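# Place LB AGAR bottle in microwave, close door

## Task

Move the bottle marked LB AGAR into the microwave so that it stands upright on the glass turntable, then close the door until it latches. The microwave is loose on its surface and must stay exactly where it is; pushing or dragging it at any moment is a failure. No other bottle may go inside the microwave. No bottle may drop any real distance or reach the floor. The remaining bottles must stay as they were found. The robot must not topple or finish leaning.

## Robot and tools

ROBOT. A Hello Robot Stretch 4 with a single arm: an omni-wheel base, a lift that slides up a mast, an arm that telescopes straight forward, a wrist with yaw, pitch and roll, and a five-finger hand. It stands about 1.6 m tall. The base edge lies no more than 0.23 m from the base origin.

FRAMES. Base frame: origin on the floor below the base centre, x ahead, y to the left, z up, in metres. The odometry frame is the base frame as it was when the scene began. hand_pose is reported in the base frame and gives the hand point, 0.045 m in front of the palm; its +z runs along the straightened fingers, +y out of the palm, +x across the palm away from the thumb. The printed position may be slightly wrong.

move. One action per call. Its motions begin together and may finish at different times.
- base: a dict with one command, given as an offset from where the base last reported itself (or from its current spot if a move was still running). translate_m: metres, forward positive, -2 to 2. strafe_m: metres, leftward positive, -2 to 2. rotate_rad: radians, counter-clockwise seen from above positive, -3.2 to 3.2. Only translate_m and strafe_m may be combined; the base then travels one straight diagonal without turning.
- joints: a dict of absolute targets by name, not offsets. lift_m 0 to 1.2 m; arm_m 0 to 0.55 m extension; wrist_yaw_rad -1.134 to 4.276 (0 ahead, positive turns left, 3.14 folded back, over 3.4 the arm may interfere); wrist_pitch_rad -1.117 to 4.259 (0 level, 1.57 pointing down); wrist_roll_rad -1.117 to 4.259 (0 palm up, 1.57 palm to the right, 3.14 palm down). Fingers hand_little, hand_ring, hand_middle, hand_index, and hand_thumb_bend: -1 curled to +1 straight. hand_thumb_turn: -1 opposite the fingers in front of the palm, +1 beside the palm. hand_force_limit -1 to 1 maps to roughly 0 to 10 N at the fingertip (15 N for thumb motors); hand_speed -0.96 to 1, full speed from +0.48 up. These two are settings, not motions. Targets past a range are clipped and flagged; other bad values are rejected.
- pace: "slow", "default", "fast" or "max". speeds: per-joint top speed for lift_m, arm_m and wrist joints, replacing pace. A raised lift reduces base speed.
- contact_limits: 0 (gentlest) to 1 for arm_m, lift_m, translate_m, strafe_m, rotate_rad, placed only next to its own command; default 0.5. Even at 0 the arm needs a firm push to stop; for light contact use 0 and aim 1 to 3 mm beyond the touch point. Keep lift_m at 0.15 or more when lifting about 1 kg.
- {"end_of_arm": "enable_torque"} alone re-powers wrist motors that switched off.
- cameras: list of head_camera, head_left_camera, head_right_camera, wrist_camera or all; [] for none. blocking: true (default) returns once everything is still; false returns quickly while motion continues, and wait(0) reports it under "earlier move". A call with no action just reports state and images.

GRIPPING. Each hand motor moves only when its target changes by at least 0.002, stopping at the target or when its load reaches hand_force_limit, then locking. For a soft grip use hand_speed -0.94 or lower. To tighten, raise the force limit and send a more-closed target; to release, send a more-open one. With the thumb turned fully in front, the hand wraps objects about 0.035 to 0.065 m thick. The wrist camera sits behind the palm heel and can strike things.

OTHER TOOLS. wait(seconds 0 to 10, cameras) lets the scene run. stop(cameras) brakes every running motion. zoom_image(camera, region [x0,y0,x1,y1] in pixels, at most 504 by 504) enlarges part of a latest image. show_instructions shows the reference pages. finished_scene(scene) ends the scene with its number; irreversible.

RESULTS. "move" reads done, or the worst status. base_status/joint_status: done, moving, off_target (resting short, maybe still pushing), contact_stop (blocked, now slack), time_out (ran too long, target dropped), limit_stop_at_own_body, limit_stop_at_tilt (lean over 6 degrees; motors go slack), torque_fault (wrist motor limp). An unrequested stop or a refused call cancels the rest of that reply's move, wait and finished_scene calls. on_its_own lists unrequested behaviour such as slack joints. lidar_m: 12 distances in 30-degree sectors, first straight ahead, counting counter-clockwise; "-" means nothing or closer than 0.25 m; glass is often missed. wrist_depth_mm: 7x7 grid of depths, 100 to 2000 mm. hand_stopped_by lists little, ring, middle, index, thumb_bend, thumb_turn as moving/target/force/stalled/fault; *_load_n are fingertip loads in N (near 0 means grip lost). motor_effort in percent with peak in brackets; servo_current in mA. base_tilt in degrees; turned_by_wheels vs turned_by_imu differing over 0.1 rad suggests slip or a collision.

AVOID. Do not push or drag the microwave; approach with low contact limits. Do not drop bottles. Avoid self-collision: hand over the base with low lift, wrist tilted up with roll, or yaw plus pitch well below -1.1. With over 1 kg held and the arm extended past 0.2, move the base gently to avoid tipping. Hard base moves pressing the hand can cause torque faults.

Each tool is called after "Call:" in YAML: its name, and indented under it one key for each argument.

Reference images:

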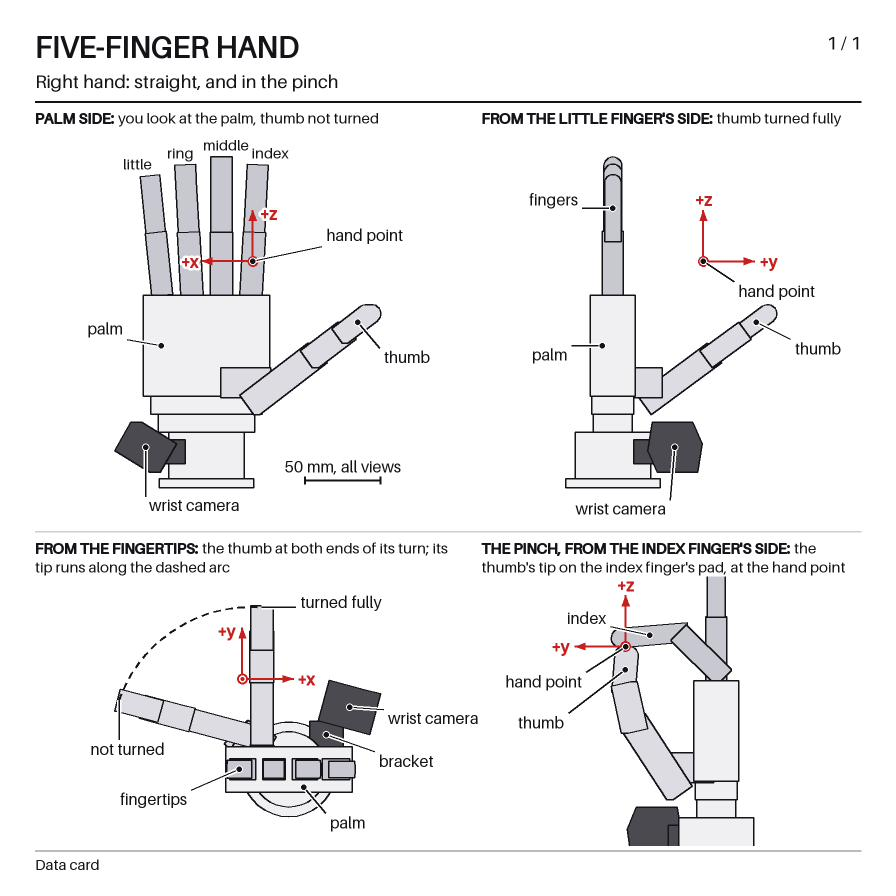

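## Session

Call:
move:
  cameras: ["all"]

Scene clock: 0.00 s.
base_odometry: x=+0.000 y=+0.000 heading=+0.000
turned_by_wheels: +0.000
turned_by_imu: +0.000
base_tilt: forward=-0.8 right=-0.3
lidar_m: 1.50 1.60 1.68 1.61 1.70 2.28 2.20 2.33 1.60 1.54 1.64 1.54
base_status: not commanded
joint_positions: lift_m=+0.267 arm_m=+0.001 wrist_yaw_rad=+3.170 wrist_pitch_rad=+0.003 wrist_roll_rad=+0.000 hand_little=+1.000 hand_ring=+1.000 hand_middle=+1.000 hand_index=+1.000 hand_thumb_turn=+1.000 hand_thumb_bend=+1.000 hand_force_limit=+0.000 hand_speed=-0.800
joint_status: not commanded
measured_speeds: all 0
hand_stopped_by: target,target,target,target,target,target
little_load_n: 0.0
ring_load_n: 0.0
middle_load_n: 0.0
index_load_n: 0.0
thumb_bend_load_n: 0.0
thumb_turn_load_n: 0.0
motor_effort: lift_m=+21 arm_m=-2 wheel_0=+0 wheel_1=+0 wheel_2=+0
servo_current: wrist_yaw_rad=33 wrist_pitch_rad=33 wrist_roll_rad=39
hand_pose: x=-0.0530 y=+0.1119 z=+0.5051 quat_wxyz=(-0.506, -0.508, +0.494, +0.492) (m; base frame)
wrist_depth_mm: - - 139 - - - - / - 116 144 - - - - / - 119 158 - - - - / 141 139 225 - - - - / 212 - - - - - - / 211 - 129 172 - - - / 211 - - - - - -
pictures: head_camera, head_left_camera, head_right_camera, wrist_camera

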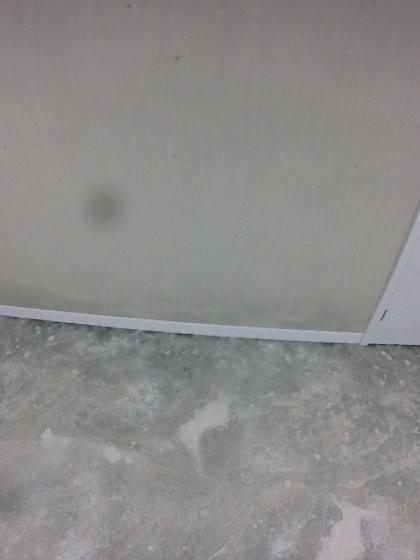

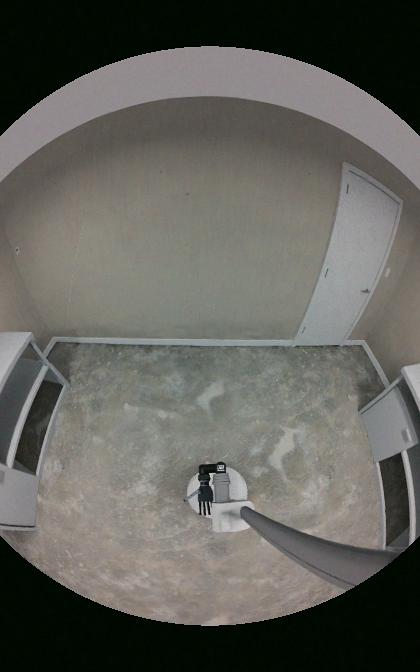

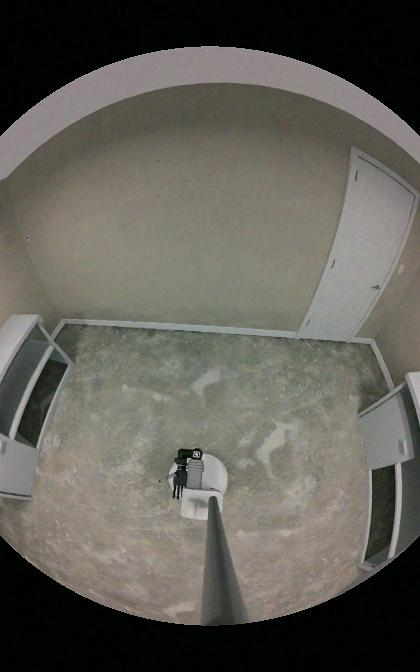

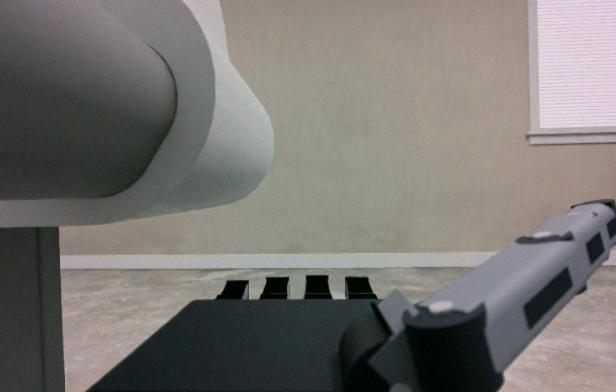

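Call:
move:
  base: {"rotate_rad": 1.57}
  cameras: ["all"]

Call:
move:
  base: {"rotate_rad": 3.14}
  cameras: ["all"]

Scene clock: 2.37 s.
move: done
base_odometry: x=+0.000 y=+0.000 heading=+1.570
turned_by_wheels: +1.570
turned_by_imu: +1.578
base_tilt: forward=-0.8 right=-0.3
lidar_m: 1.61 1.68 2.27 2.23 2.32 1.59 1.55 1.65 1.56 1.51 1.60 1.67
base_status: done
joint_positions: lift_m=+0.267 arm_m=+0.001 wrist_yaw_rad=+3.170 wrist_pitch_rad=+0.003 wrist_roll_rad=+0.000 hand_little=+1.000 hand_ring=+1.000 hand_middle=+1.000 hand_index=+1.000 hand_thumb_turn=+1.000 hand_thumb_bend=+1.000 hand_force_limit=+0.000 hand_speed=-0.800
joint_status: not commanded
measured_speeds: all 0
hand_stopped_by: target,target,target,target,target,target
little_load_n: 0.0
ring_load_n: 0.0
middle_load_n: 0.0
index_load_n: 0.0
thumb_bend_load_n: 0.0
thumb_turn_load_n: 0.0
motor_effort: lift_m=+21(22) arm_m=-4(4) wheel_0=-2(7) wheel_1=-1(13) wheel_2=+0(8)
servo_current: wrist_yaw_rad=46(59) wrist_pitch_rad=39(46) wrist_roll_rad=33(46)
hand_pose: x=-0.0530 y=+0.1119 z=+0.5051 quat_wxyz=(-0.506, -0.508, +0.494, +0.492) (m; base frame)
wrist_depth_mm: - - 138 - - - - / - 123 143 - - - - / - 119 163 - - - - / 141 140 198 1618 - - - / 212 - - - - - - / 211 - 129 172 - - - / 211 - - - - - -
pictures: head_camera, head_left_camera, head_right_camera, wrist_camera

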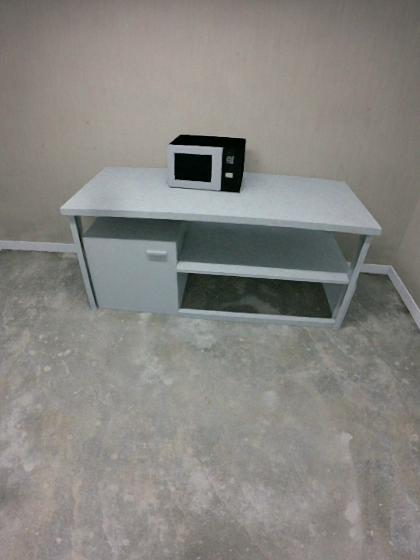

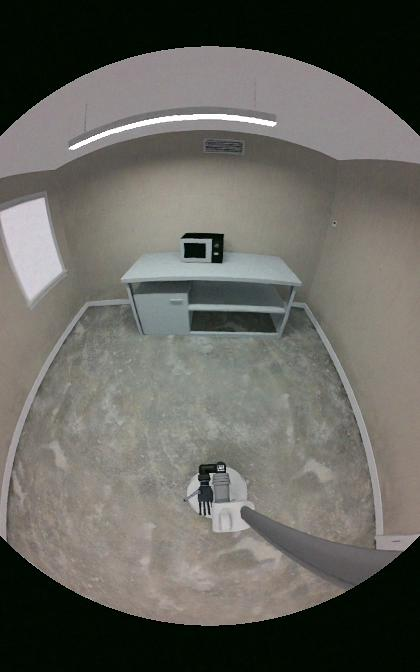

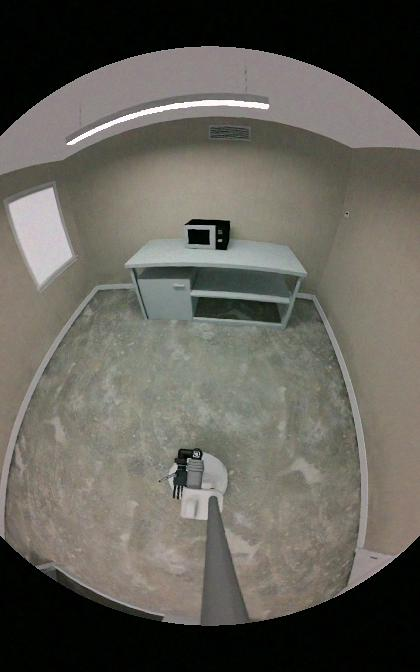

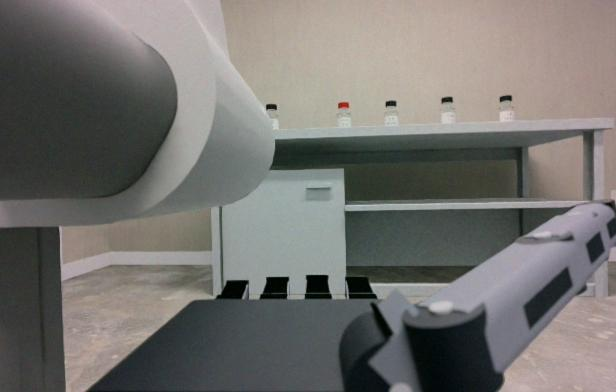

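Scene clock: 5.23 s.
move: done
base_odometry: x=+0.000 y=+0.000 heading=-1.573
turned_by_wheels: +3.140
turned_by_imu: +3.155
base_tilt: forward=-0.7 right=-0.3
lidar_m: 1.53 1.63 1.55 1.52 1.61 1.67 1.63 1.71 2.28 2.22 2.36 1.59
base_status: done
joint_positions: lift_m=+0.267 arm_m=+0.001 wrist_yaw_rad=+3.170 wrist_pitch_rad=+0.003 wrist_roll_rad=+0.000 hand_little=+1.000 hand_ring=+1.000 hand_middle=+1.000 hand_index=+1.000 hand_thumb_turn=+1.000 hand_thumb_bend=+1.000 hand_force_limit=+0.000 hand_speed=-0.800
joint_status: not commanded
measured_speeds: all 0
hand_stopped_by: target,target,target,target,target,target
little_load_n: 0.0
ring_load_n: 0.0
middle_load_n: 0.0
index_load_n: 0.0
thumb_bend_load_n: 0.0
thumb_turn_load_n: 0.0
motor_effort: lift_m=+21(22) arm_m=-4(4) wheel_0=+0(8) wheel_1=+0(12) wheel_2=+1(10)
servo_current: wrist_yaw_rad=46(52) wrist_pitch_rad=33(46) wrist_roll_rad=33(46)
hand_pose: x=-0.0530 y=+0.1119 z=+0.5051 quat_wxyz=(-0.506, -0.508, +0.494, +0.492) (m; base frame)
wrist_depth_mm: - - 138 - - - - / - 124 143 - - - - / - 118 158 - - - - / 142 140 198 - - - - / 213 - - - - - - / 211 - 129 171 - - - / 209 - - - - - -
pictures: head_camera, head_left_camera, head_right_camera, wrist_camera

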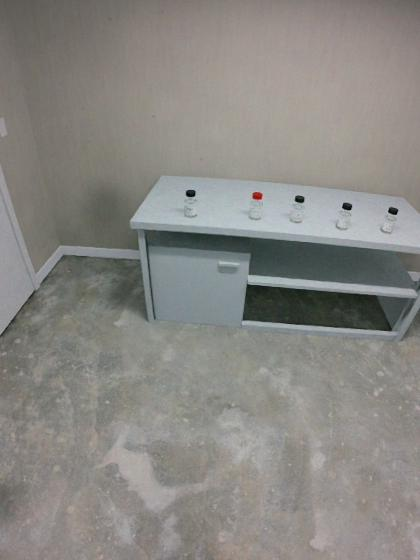

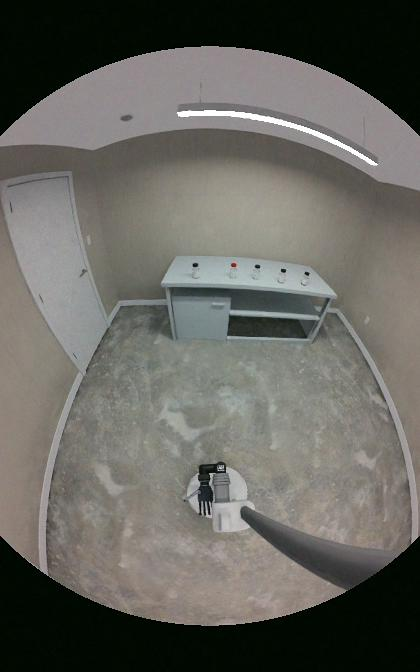

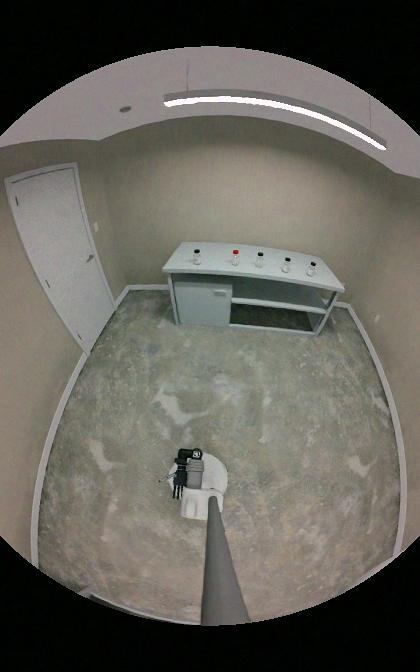

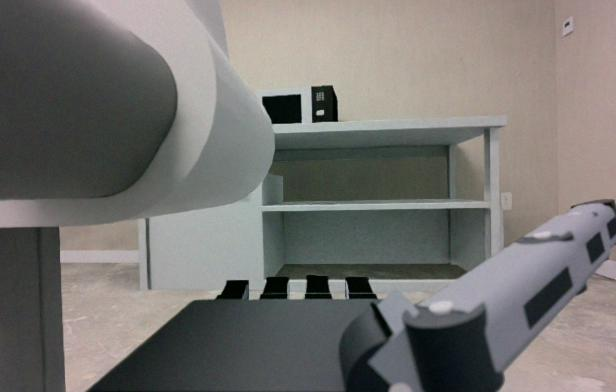

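Call:
zoom_image:
  camera: "head_camera"
  region: [170, 180, 290, 230]

Call:
zoom_image:
  camera: "head_camera"
  region: [280, 185, 410, 240]

Scaled by 4.200 from the camera's 420x560 image, which has a finer 600x800 frame.

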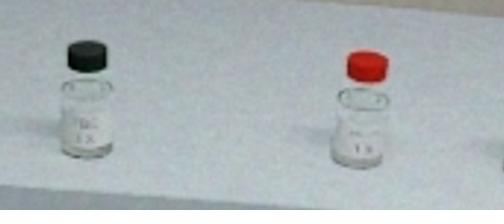

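Scaled by 3.877 from the camera's 420x560 image, which has a finer 600x800 frame.

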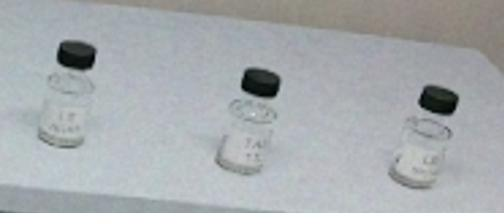

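Call:
move:
  base: {"rotate_rad": 3.143}
  joints: {"lift_m": 0.75, "wrist_yaw_rad": 0.0, "wrist_roll_rad": 1.57}
  cameras: ["head_camera"]

Call:
move:
  base: {"translate_m": 1.0}
  cameras: ["all"]

Scene clock: 14.30 s.
move: done
base_odometry: x=+0.000 y=+0.000 heading=+1.570
turned_by_wheels: +3.143
turned_by_imu: +3.159
base_tilt: forward=-0.7 right=-0.3
lidar_m: 1.60 1.72 2.27 2.19 2.34 1.58 1.54 1.68 1.57 1.52 1.63 1.64
base_status: done
joint_positions: lift_m=+0.750 arm_m=+0.001 wrist_yaw_rad=+0.002 wrist_pitch_rad=+0.003 wrist_roll_rad=+1.568 hand_little=+1.000 hand_ring=+1.000 hand_middle=+1.000 hand_index=+1.000 hand_thumb_turn=+1.000 hand_thumb_bend=+1.000 hand_force_limit=+0.000 hand_speed=-0.800
joint_status: all done
measured_speeds: all 0
hand_stopped_by: target,target,target,target,target,target
little_load_n: 0.0
ring_load_n: 0.0
middle_load_n: 0.0
index_load_n: 0.0
thumb_bend_load_n: 0.0
thumb_turn_load_n: 0.0
motor_effort: lift_m=+26(31) arm_m=-4(4) wheel_0=+1(7) wheel_1=+1(14) wheel_2=+0(9)
servo_current: wrist_yaw_rad=39(117) wrist_pitch_rad=33(46) wrist_roll_rad=46(91)
hand_pose: x=+0.3935 y=-0.1473 z=+0.8965 quat_wxyz=(+0.000, +0.708, +0.001, +0.706) (m; base frame)
wrist_depth_mm: - - - - - - - / - - - - - - - / - - - - - - - / - - - 1808 - - - / - - - 1708 - - - / - - 172 172 - - - / - - - - - - -
pictures: head_camera

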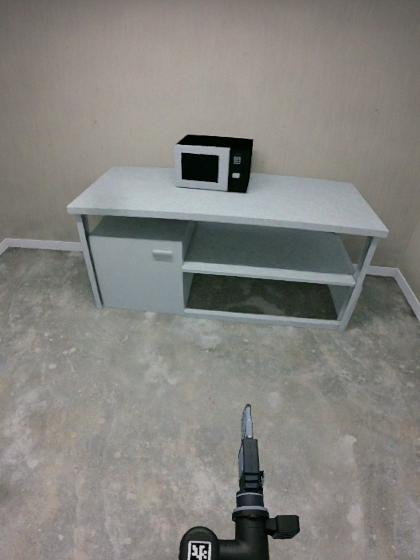

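Scene clock: 19.10 s.
move: done
base_odometry: x=+0.001 y=+1.000 heading=+1.570
turned_by_wheels: +0.000
turned_by_imu: -0.003
base_tilt: forward=-0.7 right=-0.3
lidar_m: 0.59 0.63 0.93 2.17 2.30 2.66 2.61 2.13 1.61 1.57 0.84 0.63
base_status: done
joint_positions: lift_m=+0.750 arm_m=+0.001 wrist_yaw_rad=+0.001 wrist_pitch_rad=+0.003 wrist_roll_rad=+1.568 hand_little=+1.000 hand_ring=+1.000 hand_middle=+1.000 hand_index=+1.000 hand_thumb_turn=+1.000 hand_thumb_bend=+1.000 hand_force_limit=+0.000 hand_speed=-0.800
joint_status: not commanded
measured_speeds: all 0
hand_stopped_by: target,target,target,target,target,target
little_load_n: 0.0
ring_load_n: 0.0
middle_load_n: 0.0
index_load_n: 0.0
thumb_bend_load_n: 0.0
thumb_turn_load_n: 0.0
motor_effort: lift_m=+25(26) arm_m=-4(4) wheel_0=+2(7) wheel_1=+1(11) wheel_2=+2(12)
servo_current: wrist_yaw_rad=33(52) wrist_pitch_rad=33(46) wrist_roll_rad=39(52)
hand_pose: x=+0.3934 y=-0.1474 z=+0.8966 quat_wxyz=(+0.000, +0.708, +0.001, +0.706) (m; base frame)
wrist_depth_mm: - - - - - - - / - - - - - - - / - - - - - - - / - - - 715 - - - / - - 723 715 - - - / - - 129 172 - - - / - - - - - - -
pictures: head_camera, head_left_camera, head_right_camera, wrist_camera
camera_calibration:
wrist_camera: T_world_to_cam=[[0.00306722, -0.00283369, -0.999991, 0.919062], [-0.0130891, 0.99991, -0.0028736, 0.149441], [0.99991, 0.0130978, 0.00302985, -0.228402], [0, 0, 0, 1]] pos_world=[0.227518, -0.143831, 0.920176]

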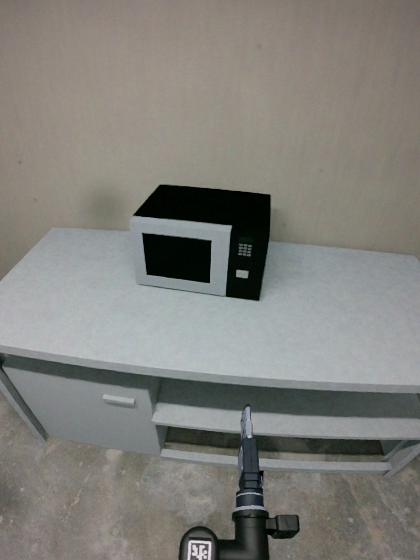

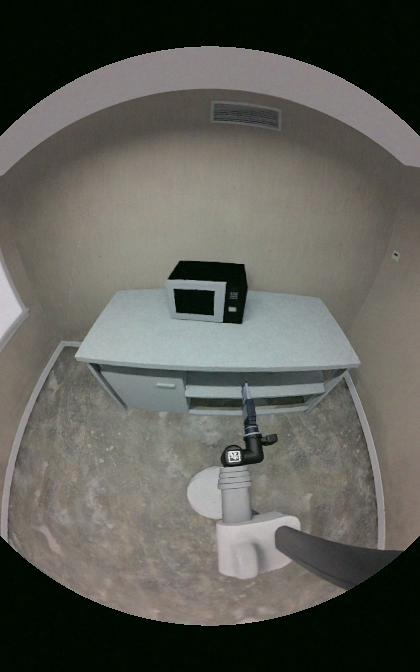

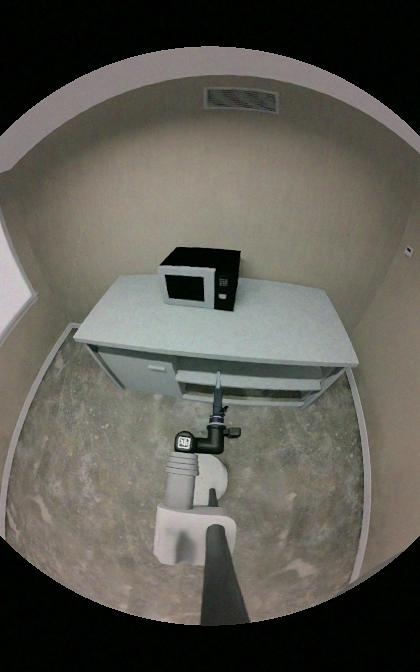

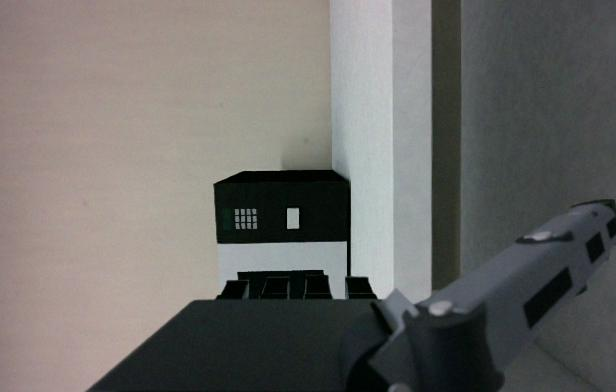

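Call:
zoom_image:
  camera: "head_camera"
  region: [120, 170, 290, 310]

Call:
zoom_image:
  camera: "wrist_camera"
  region: [180, 140, 400, 310]

Scaled by 2.965 from the camera's 420x560 image, which has a finer 600x800 frame.

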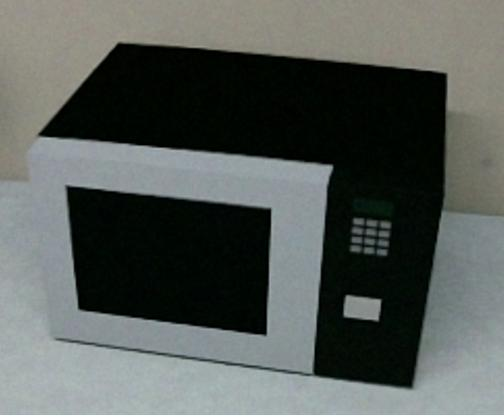

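Scaled by 2.291.

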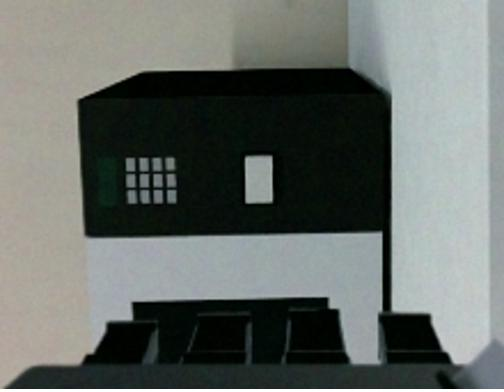

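Call:
move:
  base: {"rotate_rad": -0.108}
  joints: {"lift_m": 0.783, "hand_speed": 0.2, "hand_thumb_turn": -1, "hand_little": -1, "hand_ring": -1, "hand_middle": -1}

Call:
move:
  base: {"translate_m": 0.15, "strafe_m": 0.16}
  cameras: ["all"]

Scene clock: 22.30 s.
move: done
base_odometry: x=+0.001 y=+1.000 heading=+1.462
turned_by_wheels: -0.108
turned_by_imu: -0.108
base_tilt: forward=-0.7 right=-0.3
lidar_m: 0.61 0.64 0.87 2.15 2.24 2.75 2.62 2.40 1.69 1.57 0.96 0.63
base_status: done
joint_positions: lift_m=+0.783 arm_m=+0.001 wrist_yaw_rad=+0.001 wrist_pitch_rad=+0.003 wrist_roll_rad=+1.569 hand_little=-1.000 hand_ring=-1.000 hand_middle=-1.000 hand_index=+1.000 hand_thumb_turn=-1.000 hand_thumb_bend=+1.000 hand_force_limit=+0.000 hand_speed=+0.200
joint_status: all done
measured_speeds: all 0
hand_stopped_by: target,target,target,target,target,target
little_load_n: 0.0
ring_load_n: 0.0
middle_load_n: 0.0
index_load_n: 0.0
thumb_bend_load_n: 0.0
thumb_turn_load_n: 0.5
motor_effort: lift_m=+26(30) arm_m=-4(4) wheel_0=-1(4) wheel_1=-2(9) wheel_2=+0(8)
servo_current: wrist_yaw_rad=39(46) wrist_pitch_rad=33(46) wrist_roll_rad=26(46)
hand_pose: x=+0.3934 y=-0.1475 z=+0.9295 quat_wxyz=(+0.000, +0.708, +0.001, +0.706) (m; base frame)
wrist_depth_mm: - - - - - - - / - - - 108 - - - / - - - - - - - / - - - 111 - - - / - - 146 144 - - - / - - 129 143 - - - / - - - - - - -
pictures: none

Scene clock: 24.43 s.
move: done
base_odometry: x=-0.142 y=+1.167 heading=+1.462
turned_by_wheels: +0.000
turned_by_imu: -0.001
base_tilt: forward=-0.7 right=-0.3
lidar_m: 0.43 0.46 0.63 1.99 2.05 2.70 2.78 2.67 1.82 1.71 0.69 0.48
base_status: done
joint_positions: lift_m=+0.783 arm_m=+0.001 wrist_yaw_rad=+0.001 wrist_pitch_rad=+0.003 wrist_roll_rad=+1.569 hand_little=-1.000 hand_ring=-1.000 hand_middle=-1.000 hand_index=+1.000 hand_thumb_turn=-1.000 hand_thumb_bend=+1.000 hand_force_limit=+0.000 hand_speed=+0.200
joint_status: not commanded
measured_speeds: all 0
hand_stopped_by: target,target,target,target,target,target
little_load_n: 0.0
ring_load_n: 0.0
middle_load_n: 0.0
index_load_n: 0.0
thumb_bend_load_n: 0.0
thumb_turn_load_n: 0.0
motor_effort: lift_m=+25(26) arm_m=-4(4) wheel_0=-2(5) wheel_1=-1(12) wheel_2=+0(9)
servo_current: wrist_yaw_rad=33(52) wrist_pitch_rad=39(39) wrist_roll_rad=33(46)
hand_pose: x=+0.3934 y=-0.1475 z=+0.9295 quat_wxyz=(+0.000, +0.708, +0.001, +0.706) (m; base frame)
wrist_depth_mm: - - - - - - - / - - - 108 - - - / - - - - - - - / - - 559 115 - - - / - - 146 144 - - - / - - 129 143 - - - / - - - - - - -
pictures: head_camera, head_left_camera, head_right_camera, wrist_camera
camera_calibration:
wrist_camera: T_world_to_cam=[[0.00306584, -0.00273439, -0.999992, 0.952077], [-0.0124902, 0.999918, -0.00277249, 0.149302], [0.999917, 0.0124986, 0.00303144, -0.22859], [0, 0, 0, 1]] pos_world=[0.227517, -0.143829, 0.953175]

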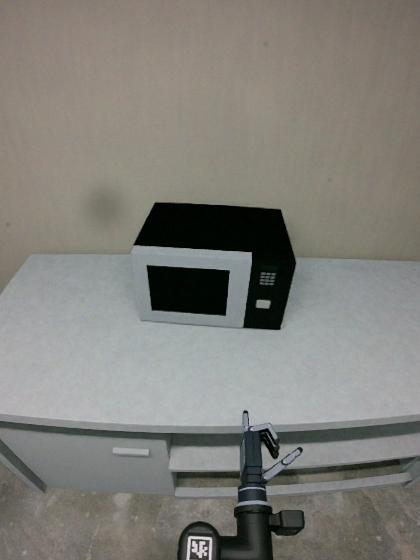

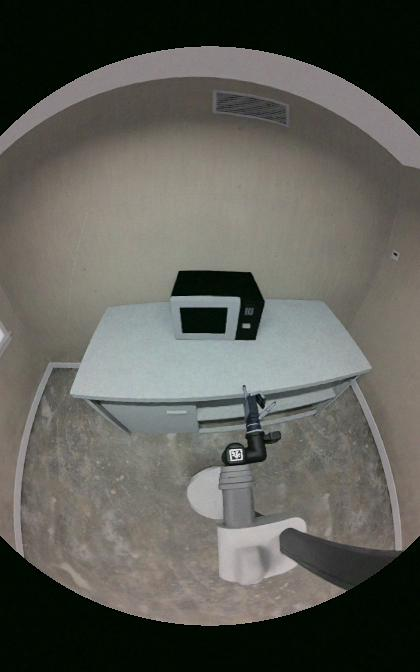

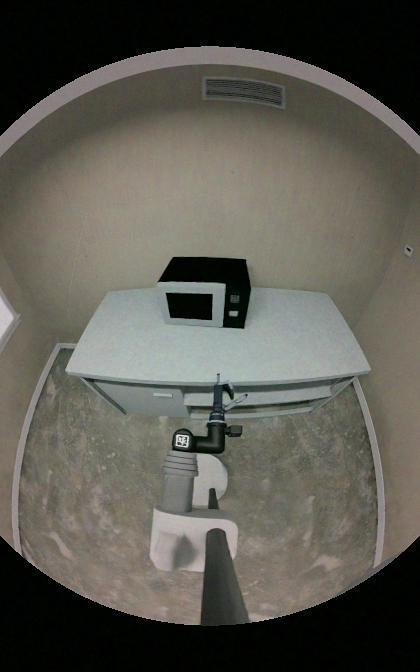

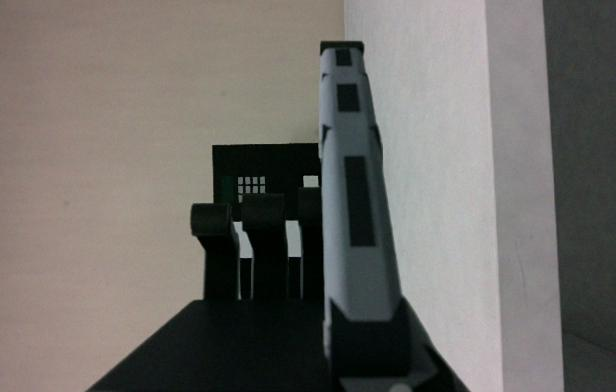

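Call:
move:
  base: {"strafe_m": -0.065}
  joints: {"arm_m": 0.28, "lift_m": 0.793}
  cameras: ["all"]

Call:
zoom_image:
  camera: "head_camera"
  region: [180, 260, 320, 400]

Scene clock: 27.80 s.
move: done
base_odometry: x=-0.077 y=+1.159 heading=+1.462
turned_by_wheels: +0.000
turned_by_imu: +0.001
base_tilt: forward=-0.7 right=-0.3
lidar_m: 0.42 0.45 0.62 2.04 2.14 2.80 2.78 2.53 1.75 1.64 0.71 0.46
base_status: done
joint_positions: lift_m=+0.793 arm_m=+0.280 wrist_yaw_rad=+0.001 wrist_pitch_rad=+0.003 wrist_roll_rad=+1.569 hand_little=-1.000 hand_ring=-1.000 hand_middle=-1.000 hand_index=+1.000 hand_thumb_turn=-1.000 hand_thumb_bend=+1.000 hand_force_limit=+0.000 hand_speed=+0.200
joint_status: all done
measured_speeds: all 0
hand_stopped_by: target,target,target,target,target,target
little_load_n: 0.0
ring_load_n: 0.0
middle_load_n: 0.0
index_load_n: 0.0
thumb_bend_load_n: 0.0
thumb_turn_load_n: 0.0
motor_effort: lift_m=+26(30) arm_m=+8(14) wheel_0=+0(8) wheel_1=+0(12) wheel_2=+0(3)
servo_current: wrist_yaw_rad=39(52) wrist_pitch_rad=33(46) wrist_roll_rad=26(39)
hand_pose: x=+0.6721 y=-0.1475 z=+0.9395 quat_wxyz=(+0.000, +0.708, +0.001, +0.706) (m; base frame)
wrist_depth_mm: - - - - - - - / - - - 109 - - - / - - - - - - - / - 287 289 115 - - - / - 289 146 143 - - - / - - 143 143 - - - / - - - - - - -
pictures: head_camera, head_left_camera, head_right_camera, wrist_camera
camera_calibration:
wrist_camera: T_world_to_cam=[[0.00306618, -0.00263556, -0.999992, 0.961136], [-0.0124914, 0.999918, -0.00267367, 0.152716], [0.999917, 0.0124995, 0.00303301, -0.507298], [0, 0, 0, 1]] pos_world=[0.506217, -0.143829, 0.963075]

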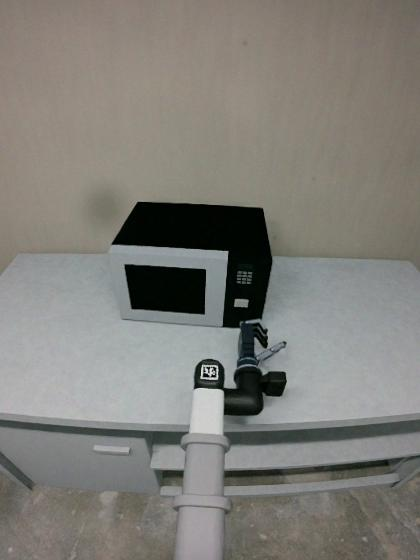

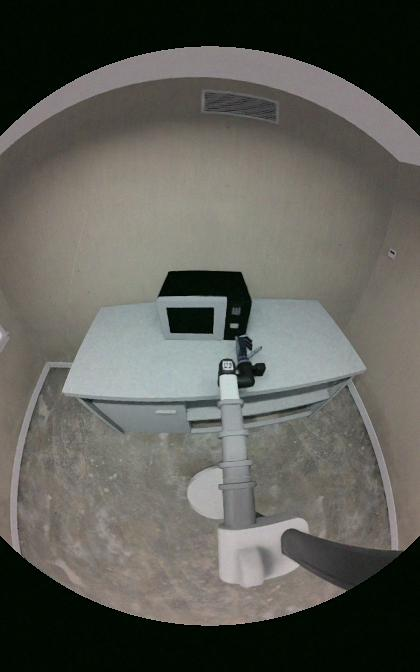

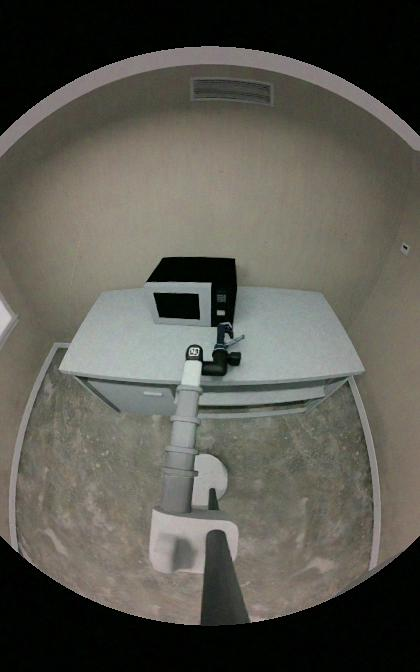

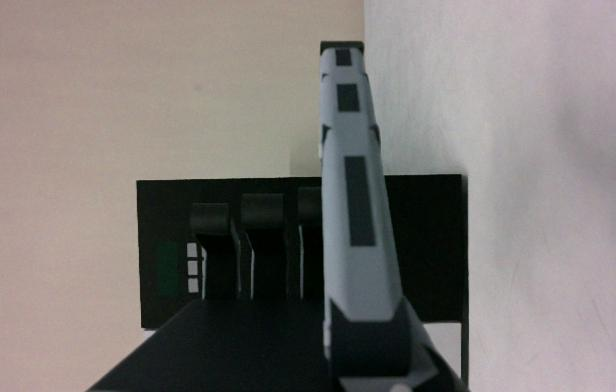

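Scaled by 3.600 from the camera's 420x560 image, which has a finer 600x800 frame.

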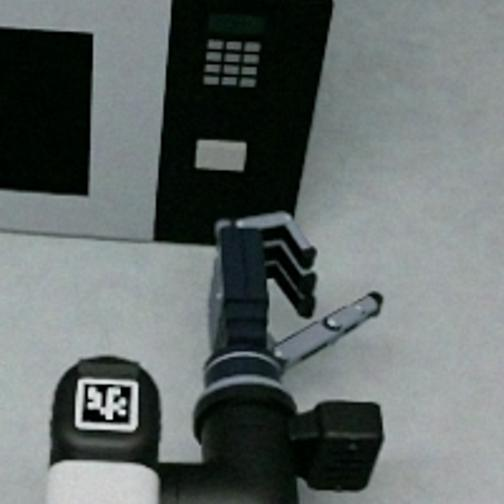

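Call:
zoom_image:
  camera: "head_camera"
  region: [225, 285, 285, 345]

Call:
zoom_image:
  camera: "head_left_camera"
  region: [210, 290, 280, 390]

Call:
zoom_image:
  camera: "head_right_camera"
  region: [190, 270, 260, 370]

Scaled by 8.400 from the camera's 420x560 image, which has a finer 600x800 frame.

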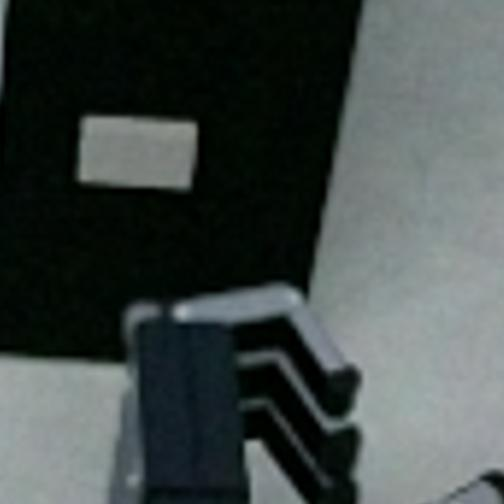

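Scaled by 5.040 from the camera's 420x672 image, which has a finer 600x960 frame.

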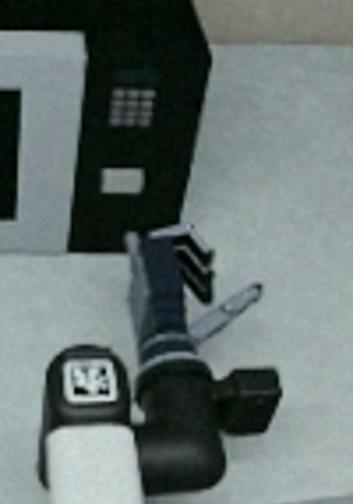

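Scaled by 5.040 from the camera's 420x672 image, which has a finer 600x960 frame.

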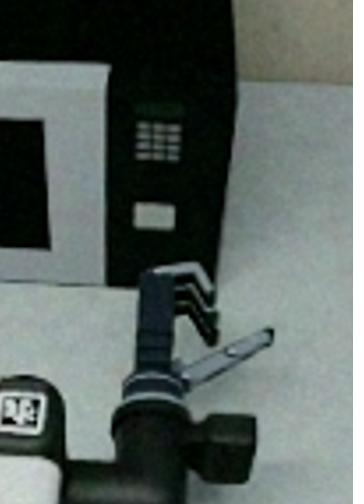

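Call:
move:
  joints: {"hand_thumb_turn": 1}
  cameras: ["wrist_camera"]

Scene clock: 32.00 s.
move: done
base_odometry: x=-0.077 y=+1.159 heading=+1.462
turned_by_wheels: +0.000
turned_by_imu: +0.001
base_tilt: forward=-0.7 right=-0.3
lidar_m: 0.44 0.46 0.62 2.05 2.14 2.80 2.78 2.57 1.75 1.66 0.70 0.48
base_status: not commanded
joint_positions: lift_m=+0.793 arm_m=+0.280 wrist_yaw_rad=+0.001 wrist_pitch_rad=+0.003 wrist_roll_rad=+1.569 hand_little=-1.000 hand_ring=-1.000 hand_middle=-1.000 hand_index=+1.000 hand_thumb_turn=+1.000 hand_thumb_bend=+1.000 hand_force_limit=+0.000 hand_speed=+0.200
joint_status: all done
measured_speeds: all 0
hand_stopped_by: target,target,target,target,target,target
little_load_n: 0.0
ring_load_n: 0.0
middle_load_n: 0.0
index_load_n: 0.0
thumb_bend_load_n: 0.0
thumb_turn_load_n: 0.0
motor_effort: lift_m=+26(26) arm_m=+8(9) wheel_0=+0(1) wheel_1=+0(1) wheel_2=+0(0)
servo_current: wrist_yaw_rad=52(59) wrist_pitch_rad=26(39) wrist_roll_rad=33(46)
hand_pose: x=+0.6721 y=-0.1475 z=+0.9395 quat_wxyz=(+0.000, +0.708, +0.001, +0.706) (m; base frame)
wrist_depth_mm: - - - - - - - / - - - - - - - / - - - - - - - / - 290 287 115 293 291 - / - 287 146 144 293 293 - / - - 144 143 291 - - / - - - - - - -
pictures: wrist_camera
camera_calibration:
wrist_camera: T_world_to_cam=[[0.00306618, -0.00263556, -0.999992, 0.961136], [-0.0124914, 0.999918, -0.00267367, 0.152716], [0.999917, 0.0124995, 0.00303301, -0.507298], [0, 0, 0, 1]] pos_world=[0.506217, -0.143829, 0.963075]

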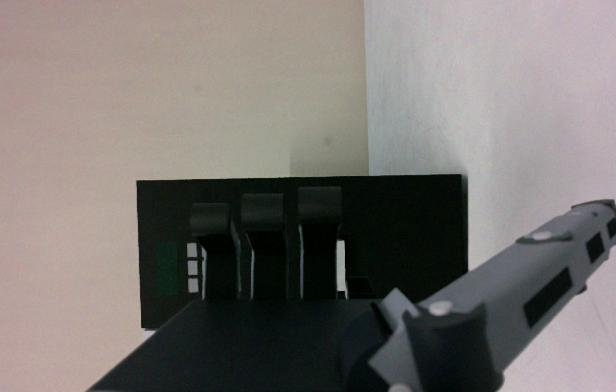

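Call:
move:
  joints: {"lift_m": 0.81, "arm_m": 0.325}
  pace: "slow"
  contact_limits: {"arm_m": 0.0}
  cameras: ["wrist_camera", "head_camera", "head_left_camera"]

Call:
zoom_image:
  camera: "head_left_camera"
  region: [210, 290, 280, 390]

Call:
zoom_image:
  camera: "head_camera"
  region: [210, 270, 280, 340]

Scene clock: 34.60 s.
move: done
base_odometry: x=-0.077 y=+1.159 heading=+1.462
turned_by_wheels: +0.000
turned_by_imu: +0.000
base_tilt: forward=-0.7 right=-0.3
lidar_m: 0.44 0.46 0.62 2.05 2.14 2.81 2.77 2.53 1.76 1.63 0.70 0.48
base_status: not commanded
joint_positions: lift_m=+0.810 arm_m=+0.325 wrist_yaw_rad=+0.001 wrist_pitch_rad=+0.003 wrist_roll_rad=+1.569 hand_little=-1.000 hand_ring=-1.000 hand_middle=-1.000 hand_index=+1.000 hand_thumb_turn=+1.000 hand_thumb_bend=+1.000 hand_force_limit=+0.000 hand_speed=+0.200
joint_status: all done
measured_speeds: all 0
hand_stopped_by: target,target,target,target,target,target
little_load_n: 0.0
ring_load_n: 0.0
middle_load_n: 0.0
index_load_n: 0.0
thumb_bend_load_n: 0.0
thumb_turn_load_n: 0.0
motor_effort: lift_m=+26(30) arm_m=+8(12) wheel_0=+0(1) wheel_1=+0(1) wheel_2=+0(0)
servo_current: wrist_yaw_rad=39(52) wrist_pitch_rad=26(46) wrist_roll_rad=33(46)
contact_limits: arm_m 0
hand_pose: x=+0.7171 y=-0.1475 z=+0.9564 quat_wxyz=(+0.000, +0.708, +0.001, +0.706) (m; base frame)
wrist_depth_mm: - - - - - - - / - - - - - - - / - - - - - - - / - 244 244 115 246 247 - / - 244 146 144 248 248 - / - 244 129 144 247 - - / - - - - - - -
pictures: head_camera, head_left_camera, wrist_camera
camera_calibration:
wrist_camera: T_world_to_cam=[[0.00306618, -0.00263556, -0.999992, 0.977998], [-0.0124914, 0.999918, -0.00267367, 0.153323], [0.999917, 0.0124995, 0.00303301, -0.552346], [0, 0, 0, 1]] pos_world=[0.551217, -0.143829, 0.980075]

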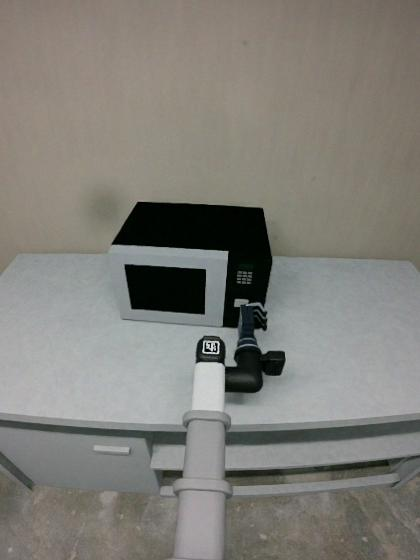

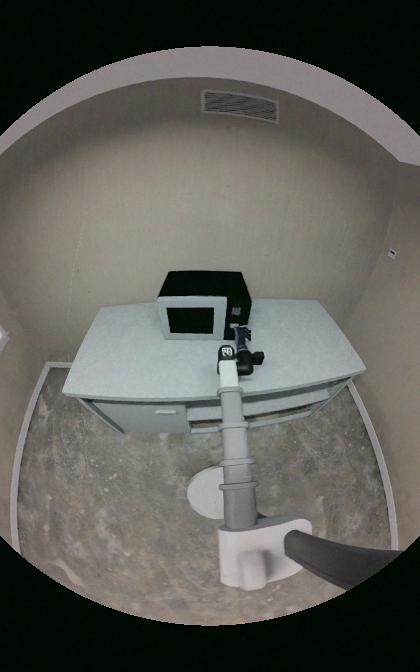

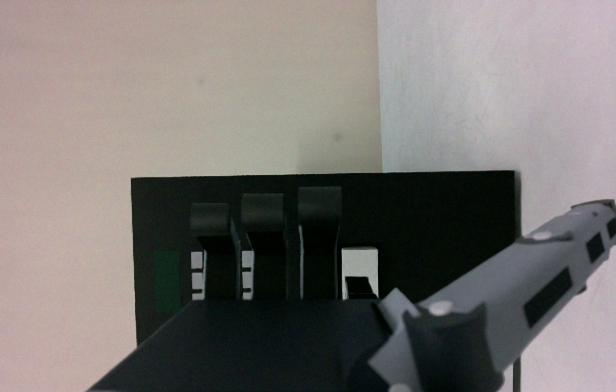

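Scaled by 5.040 from the camera's 420x672 image, which has a finer 600x960 frame.

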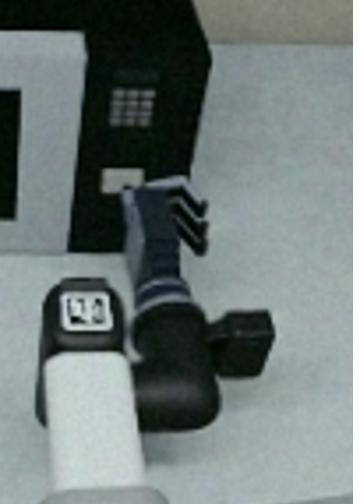

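Scaled by 7.200 from the camera's 420x560 image, which has a finer 600x800 frame.

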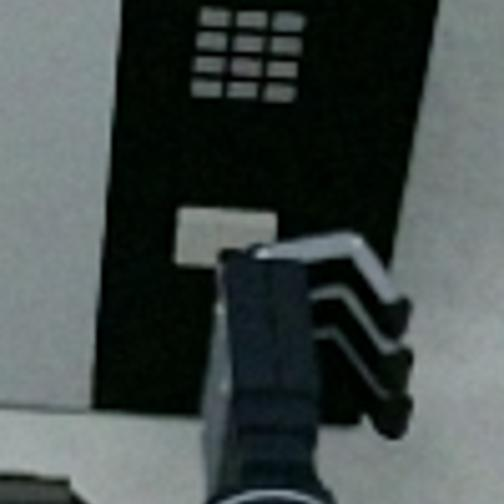

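Call:
move:
  joints: {"arm_m": 0.343}
  pace: "slow"
  contact_limits: {"arm_m": 0.0}
  cameras: ["wrist_camera", "head_camera", "head_left_camera"]

Call:
zoom_image:
  camera: "head_camera"
  region: [100, 190, 290, 340]

Scene clock: 36.03 s.
move: contact_stop
base_odometry: x=-0.077 y=+1.159 heading=+1.462
turned_by_wheels: +0.000
turned_by_imu: +0.001
base_tilt: forward=-0.8 right=-0.3
lidar_m: 0.46 0.45 0.59 2.07 2.13 2.81 2.78 2.56 1.78 1.64 0.71 0.50
base_status: not commanded
joint_positions: lift_m=+0.810 arm_m=+0.342 wrist_yaw_rad=+0.001 wrist_pitch_rad=+0.003 wrist_roll_rad=+1.569 hand_little=-1.000 hand_ring=-1.000 hand_middle=-1.000 hand_index=+1.000 hand_thumb_turn=+1.000 hand_thumb_bend=+1.000 hand_force_limit=+0.000 hand_speed=+0.200
joint_status: arm_m contact_stop (moved +0.018 of +0.018)
measured_speeds: all 0
hand_stopped_by: target,target,target,target,target,target
little_load_n: 0.0
ring_load_n: 0.0
middle_load_n: 0.0
index_load_n: 1.0
thumb_bend_load_n: 0.0
thumb_turn_load_n: 0.0
on_its_own: arm_m is slack since a contact_stop
motor_effort: lift_m=+26(26) arm_m=+0(16) wheel_0=+4(5) wheel_1=+0(1) wheel_2=+0(0)
servo_current: wrist_yaw_rad=33(52) wrist_pitch_rad=39(39) wrist_roll_rad=39(52)
contact_limits: arm_m 0
hand_pose: x=+0.7347 y=-0.1475 z=+0.9564 quat_wxyz=(+0.000, +0.708, +0.001, +0.706) (m; base frame)
wrist_depth_mm: - - - - - - - / - - - - - - - / - - - - - - - / - 226 227 115 230 232 - / - 229 146 144 231 232 - / - 228 129 144 196 - - / - - - - - - -
pictures: head_camera, head_left_camera, wrist_camera
camera_calibration:
wrist_camera: T_world_to_cam=[[0.0030679, -0.00213563, -0.999993, 0.978015], [-0.0124971, 0.99992, -0.00217381, 0.153057], [0.999917, 0.0125037, 0.00304096, -0.569952], [0, 0, 0, 1]] pos_world=[0.568817, -0.143829, 0.980074]

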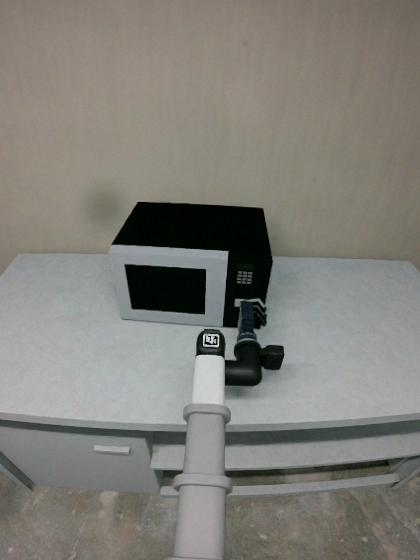

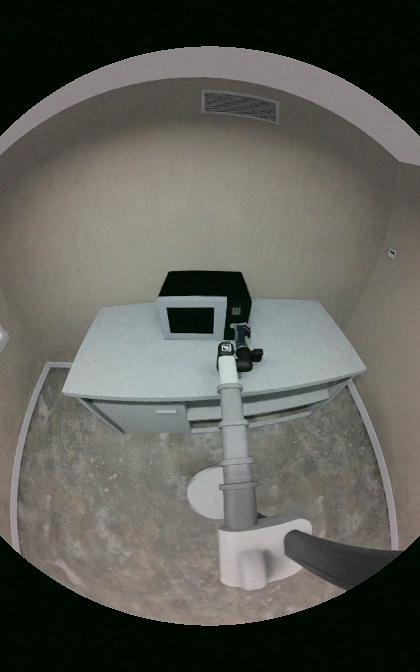

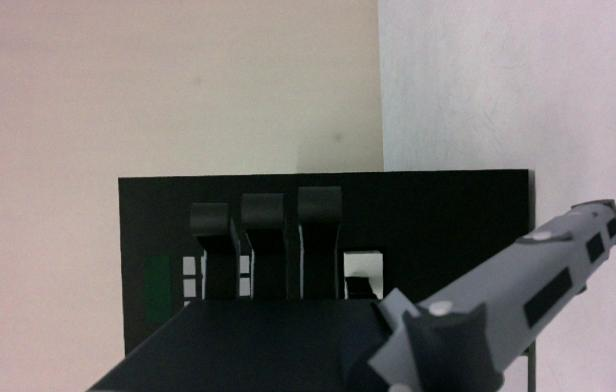

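Scaled by 2.653 from the camera's 420x560 image, which has a finer 600x800 frame.

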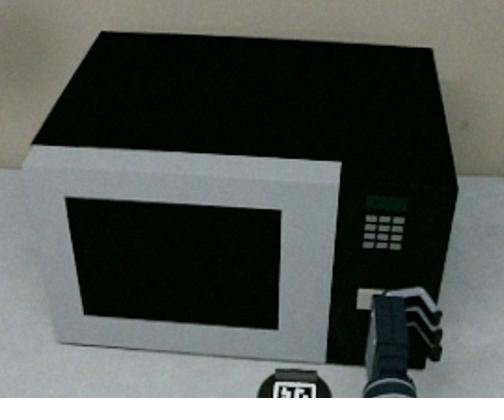

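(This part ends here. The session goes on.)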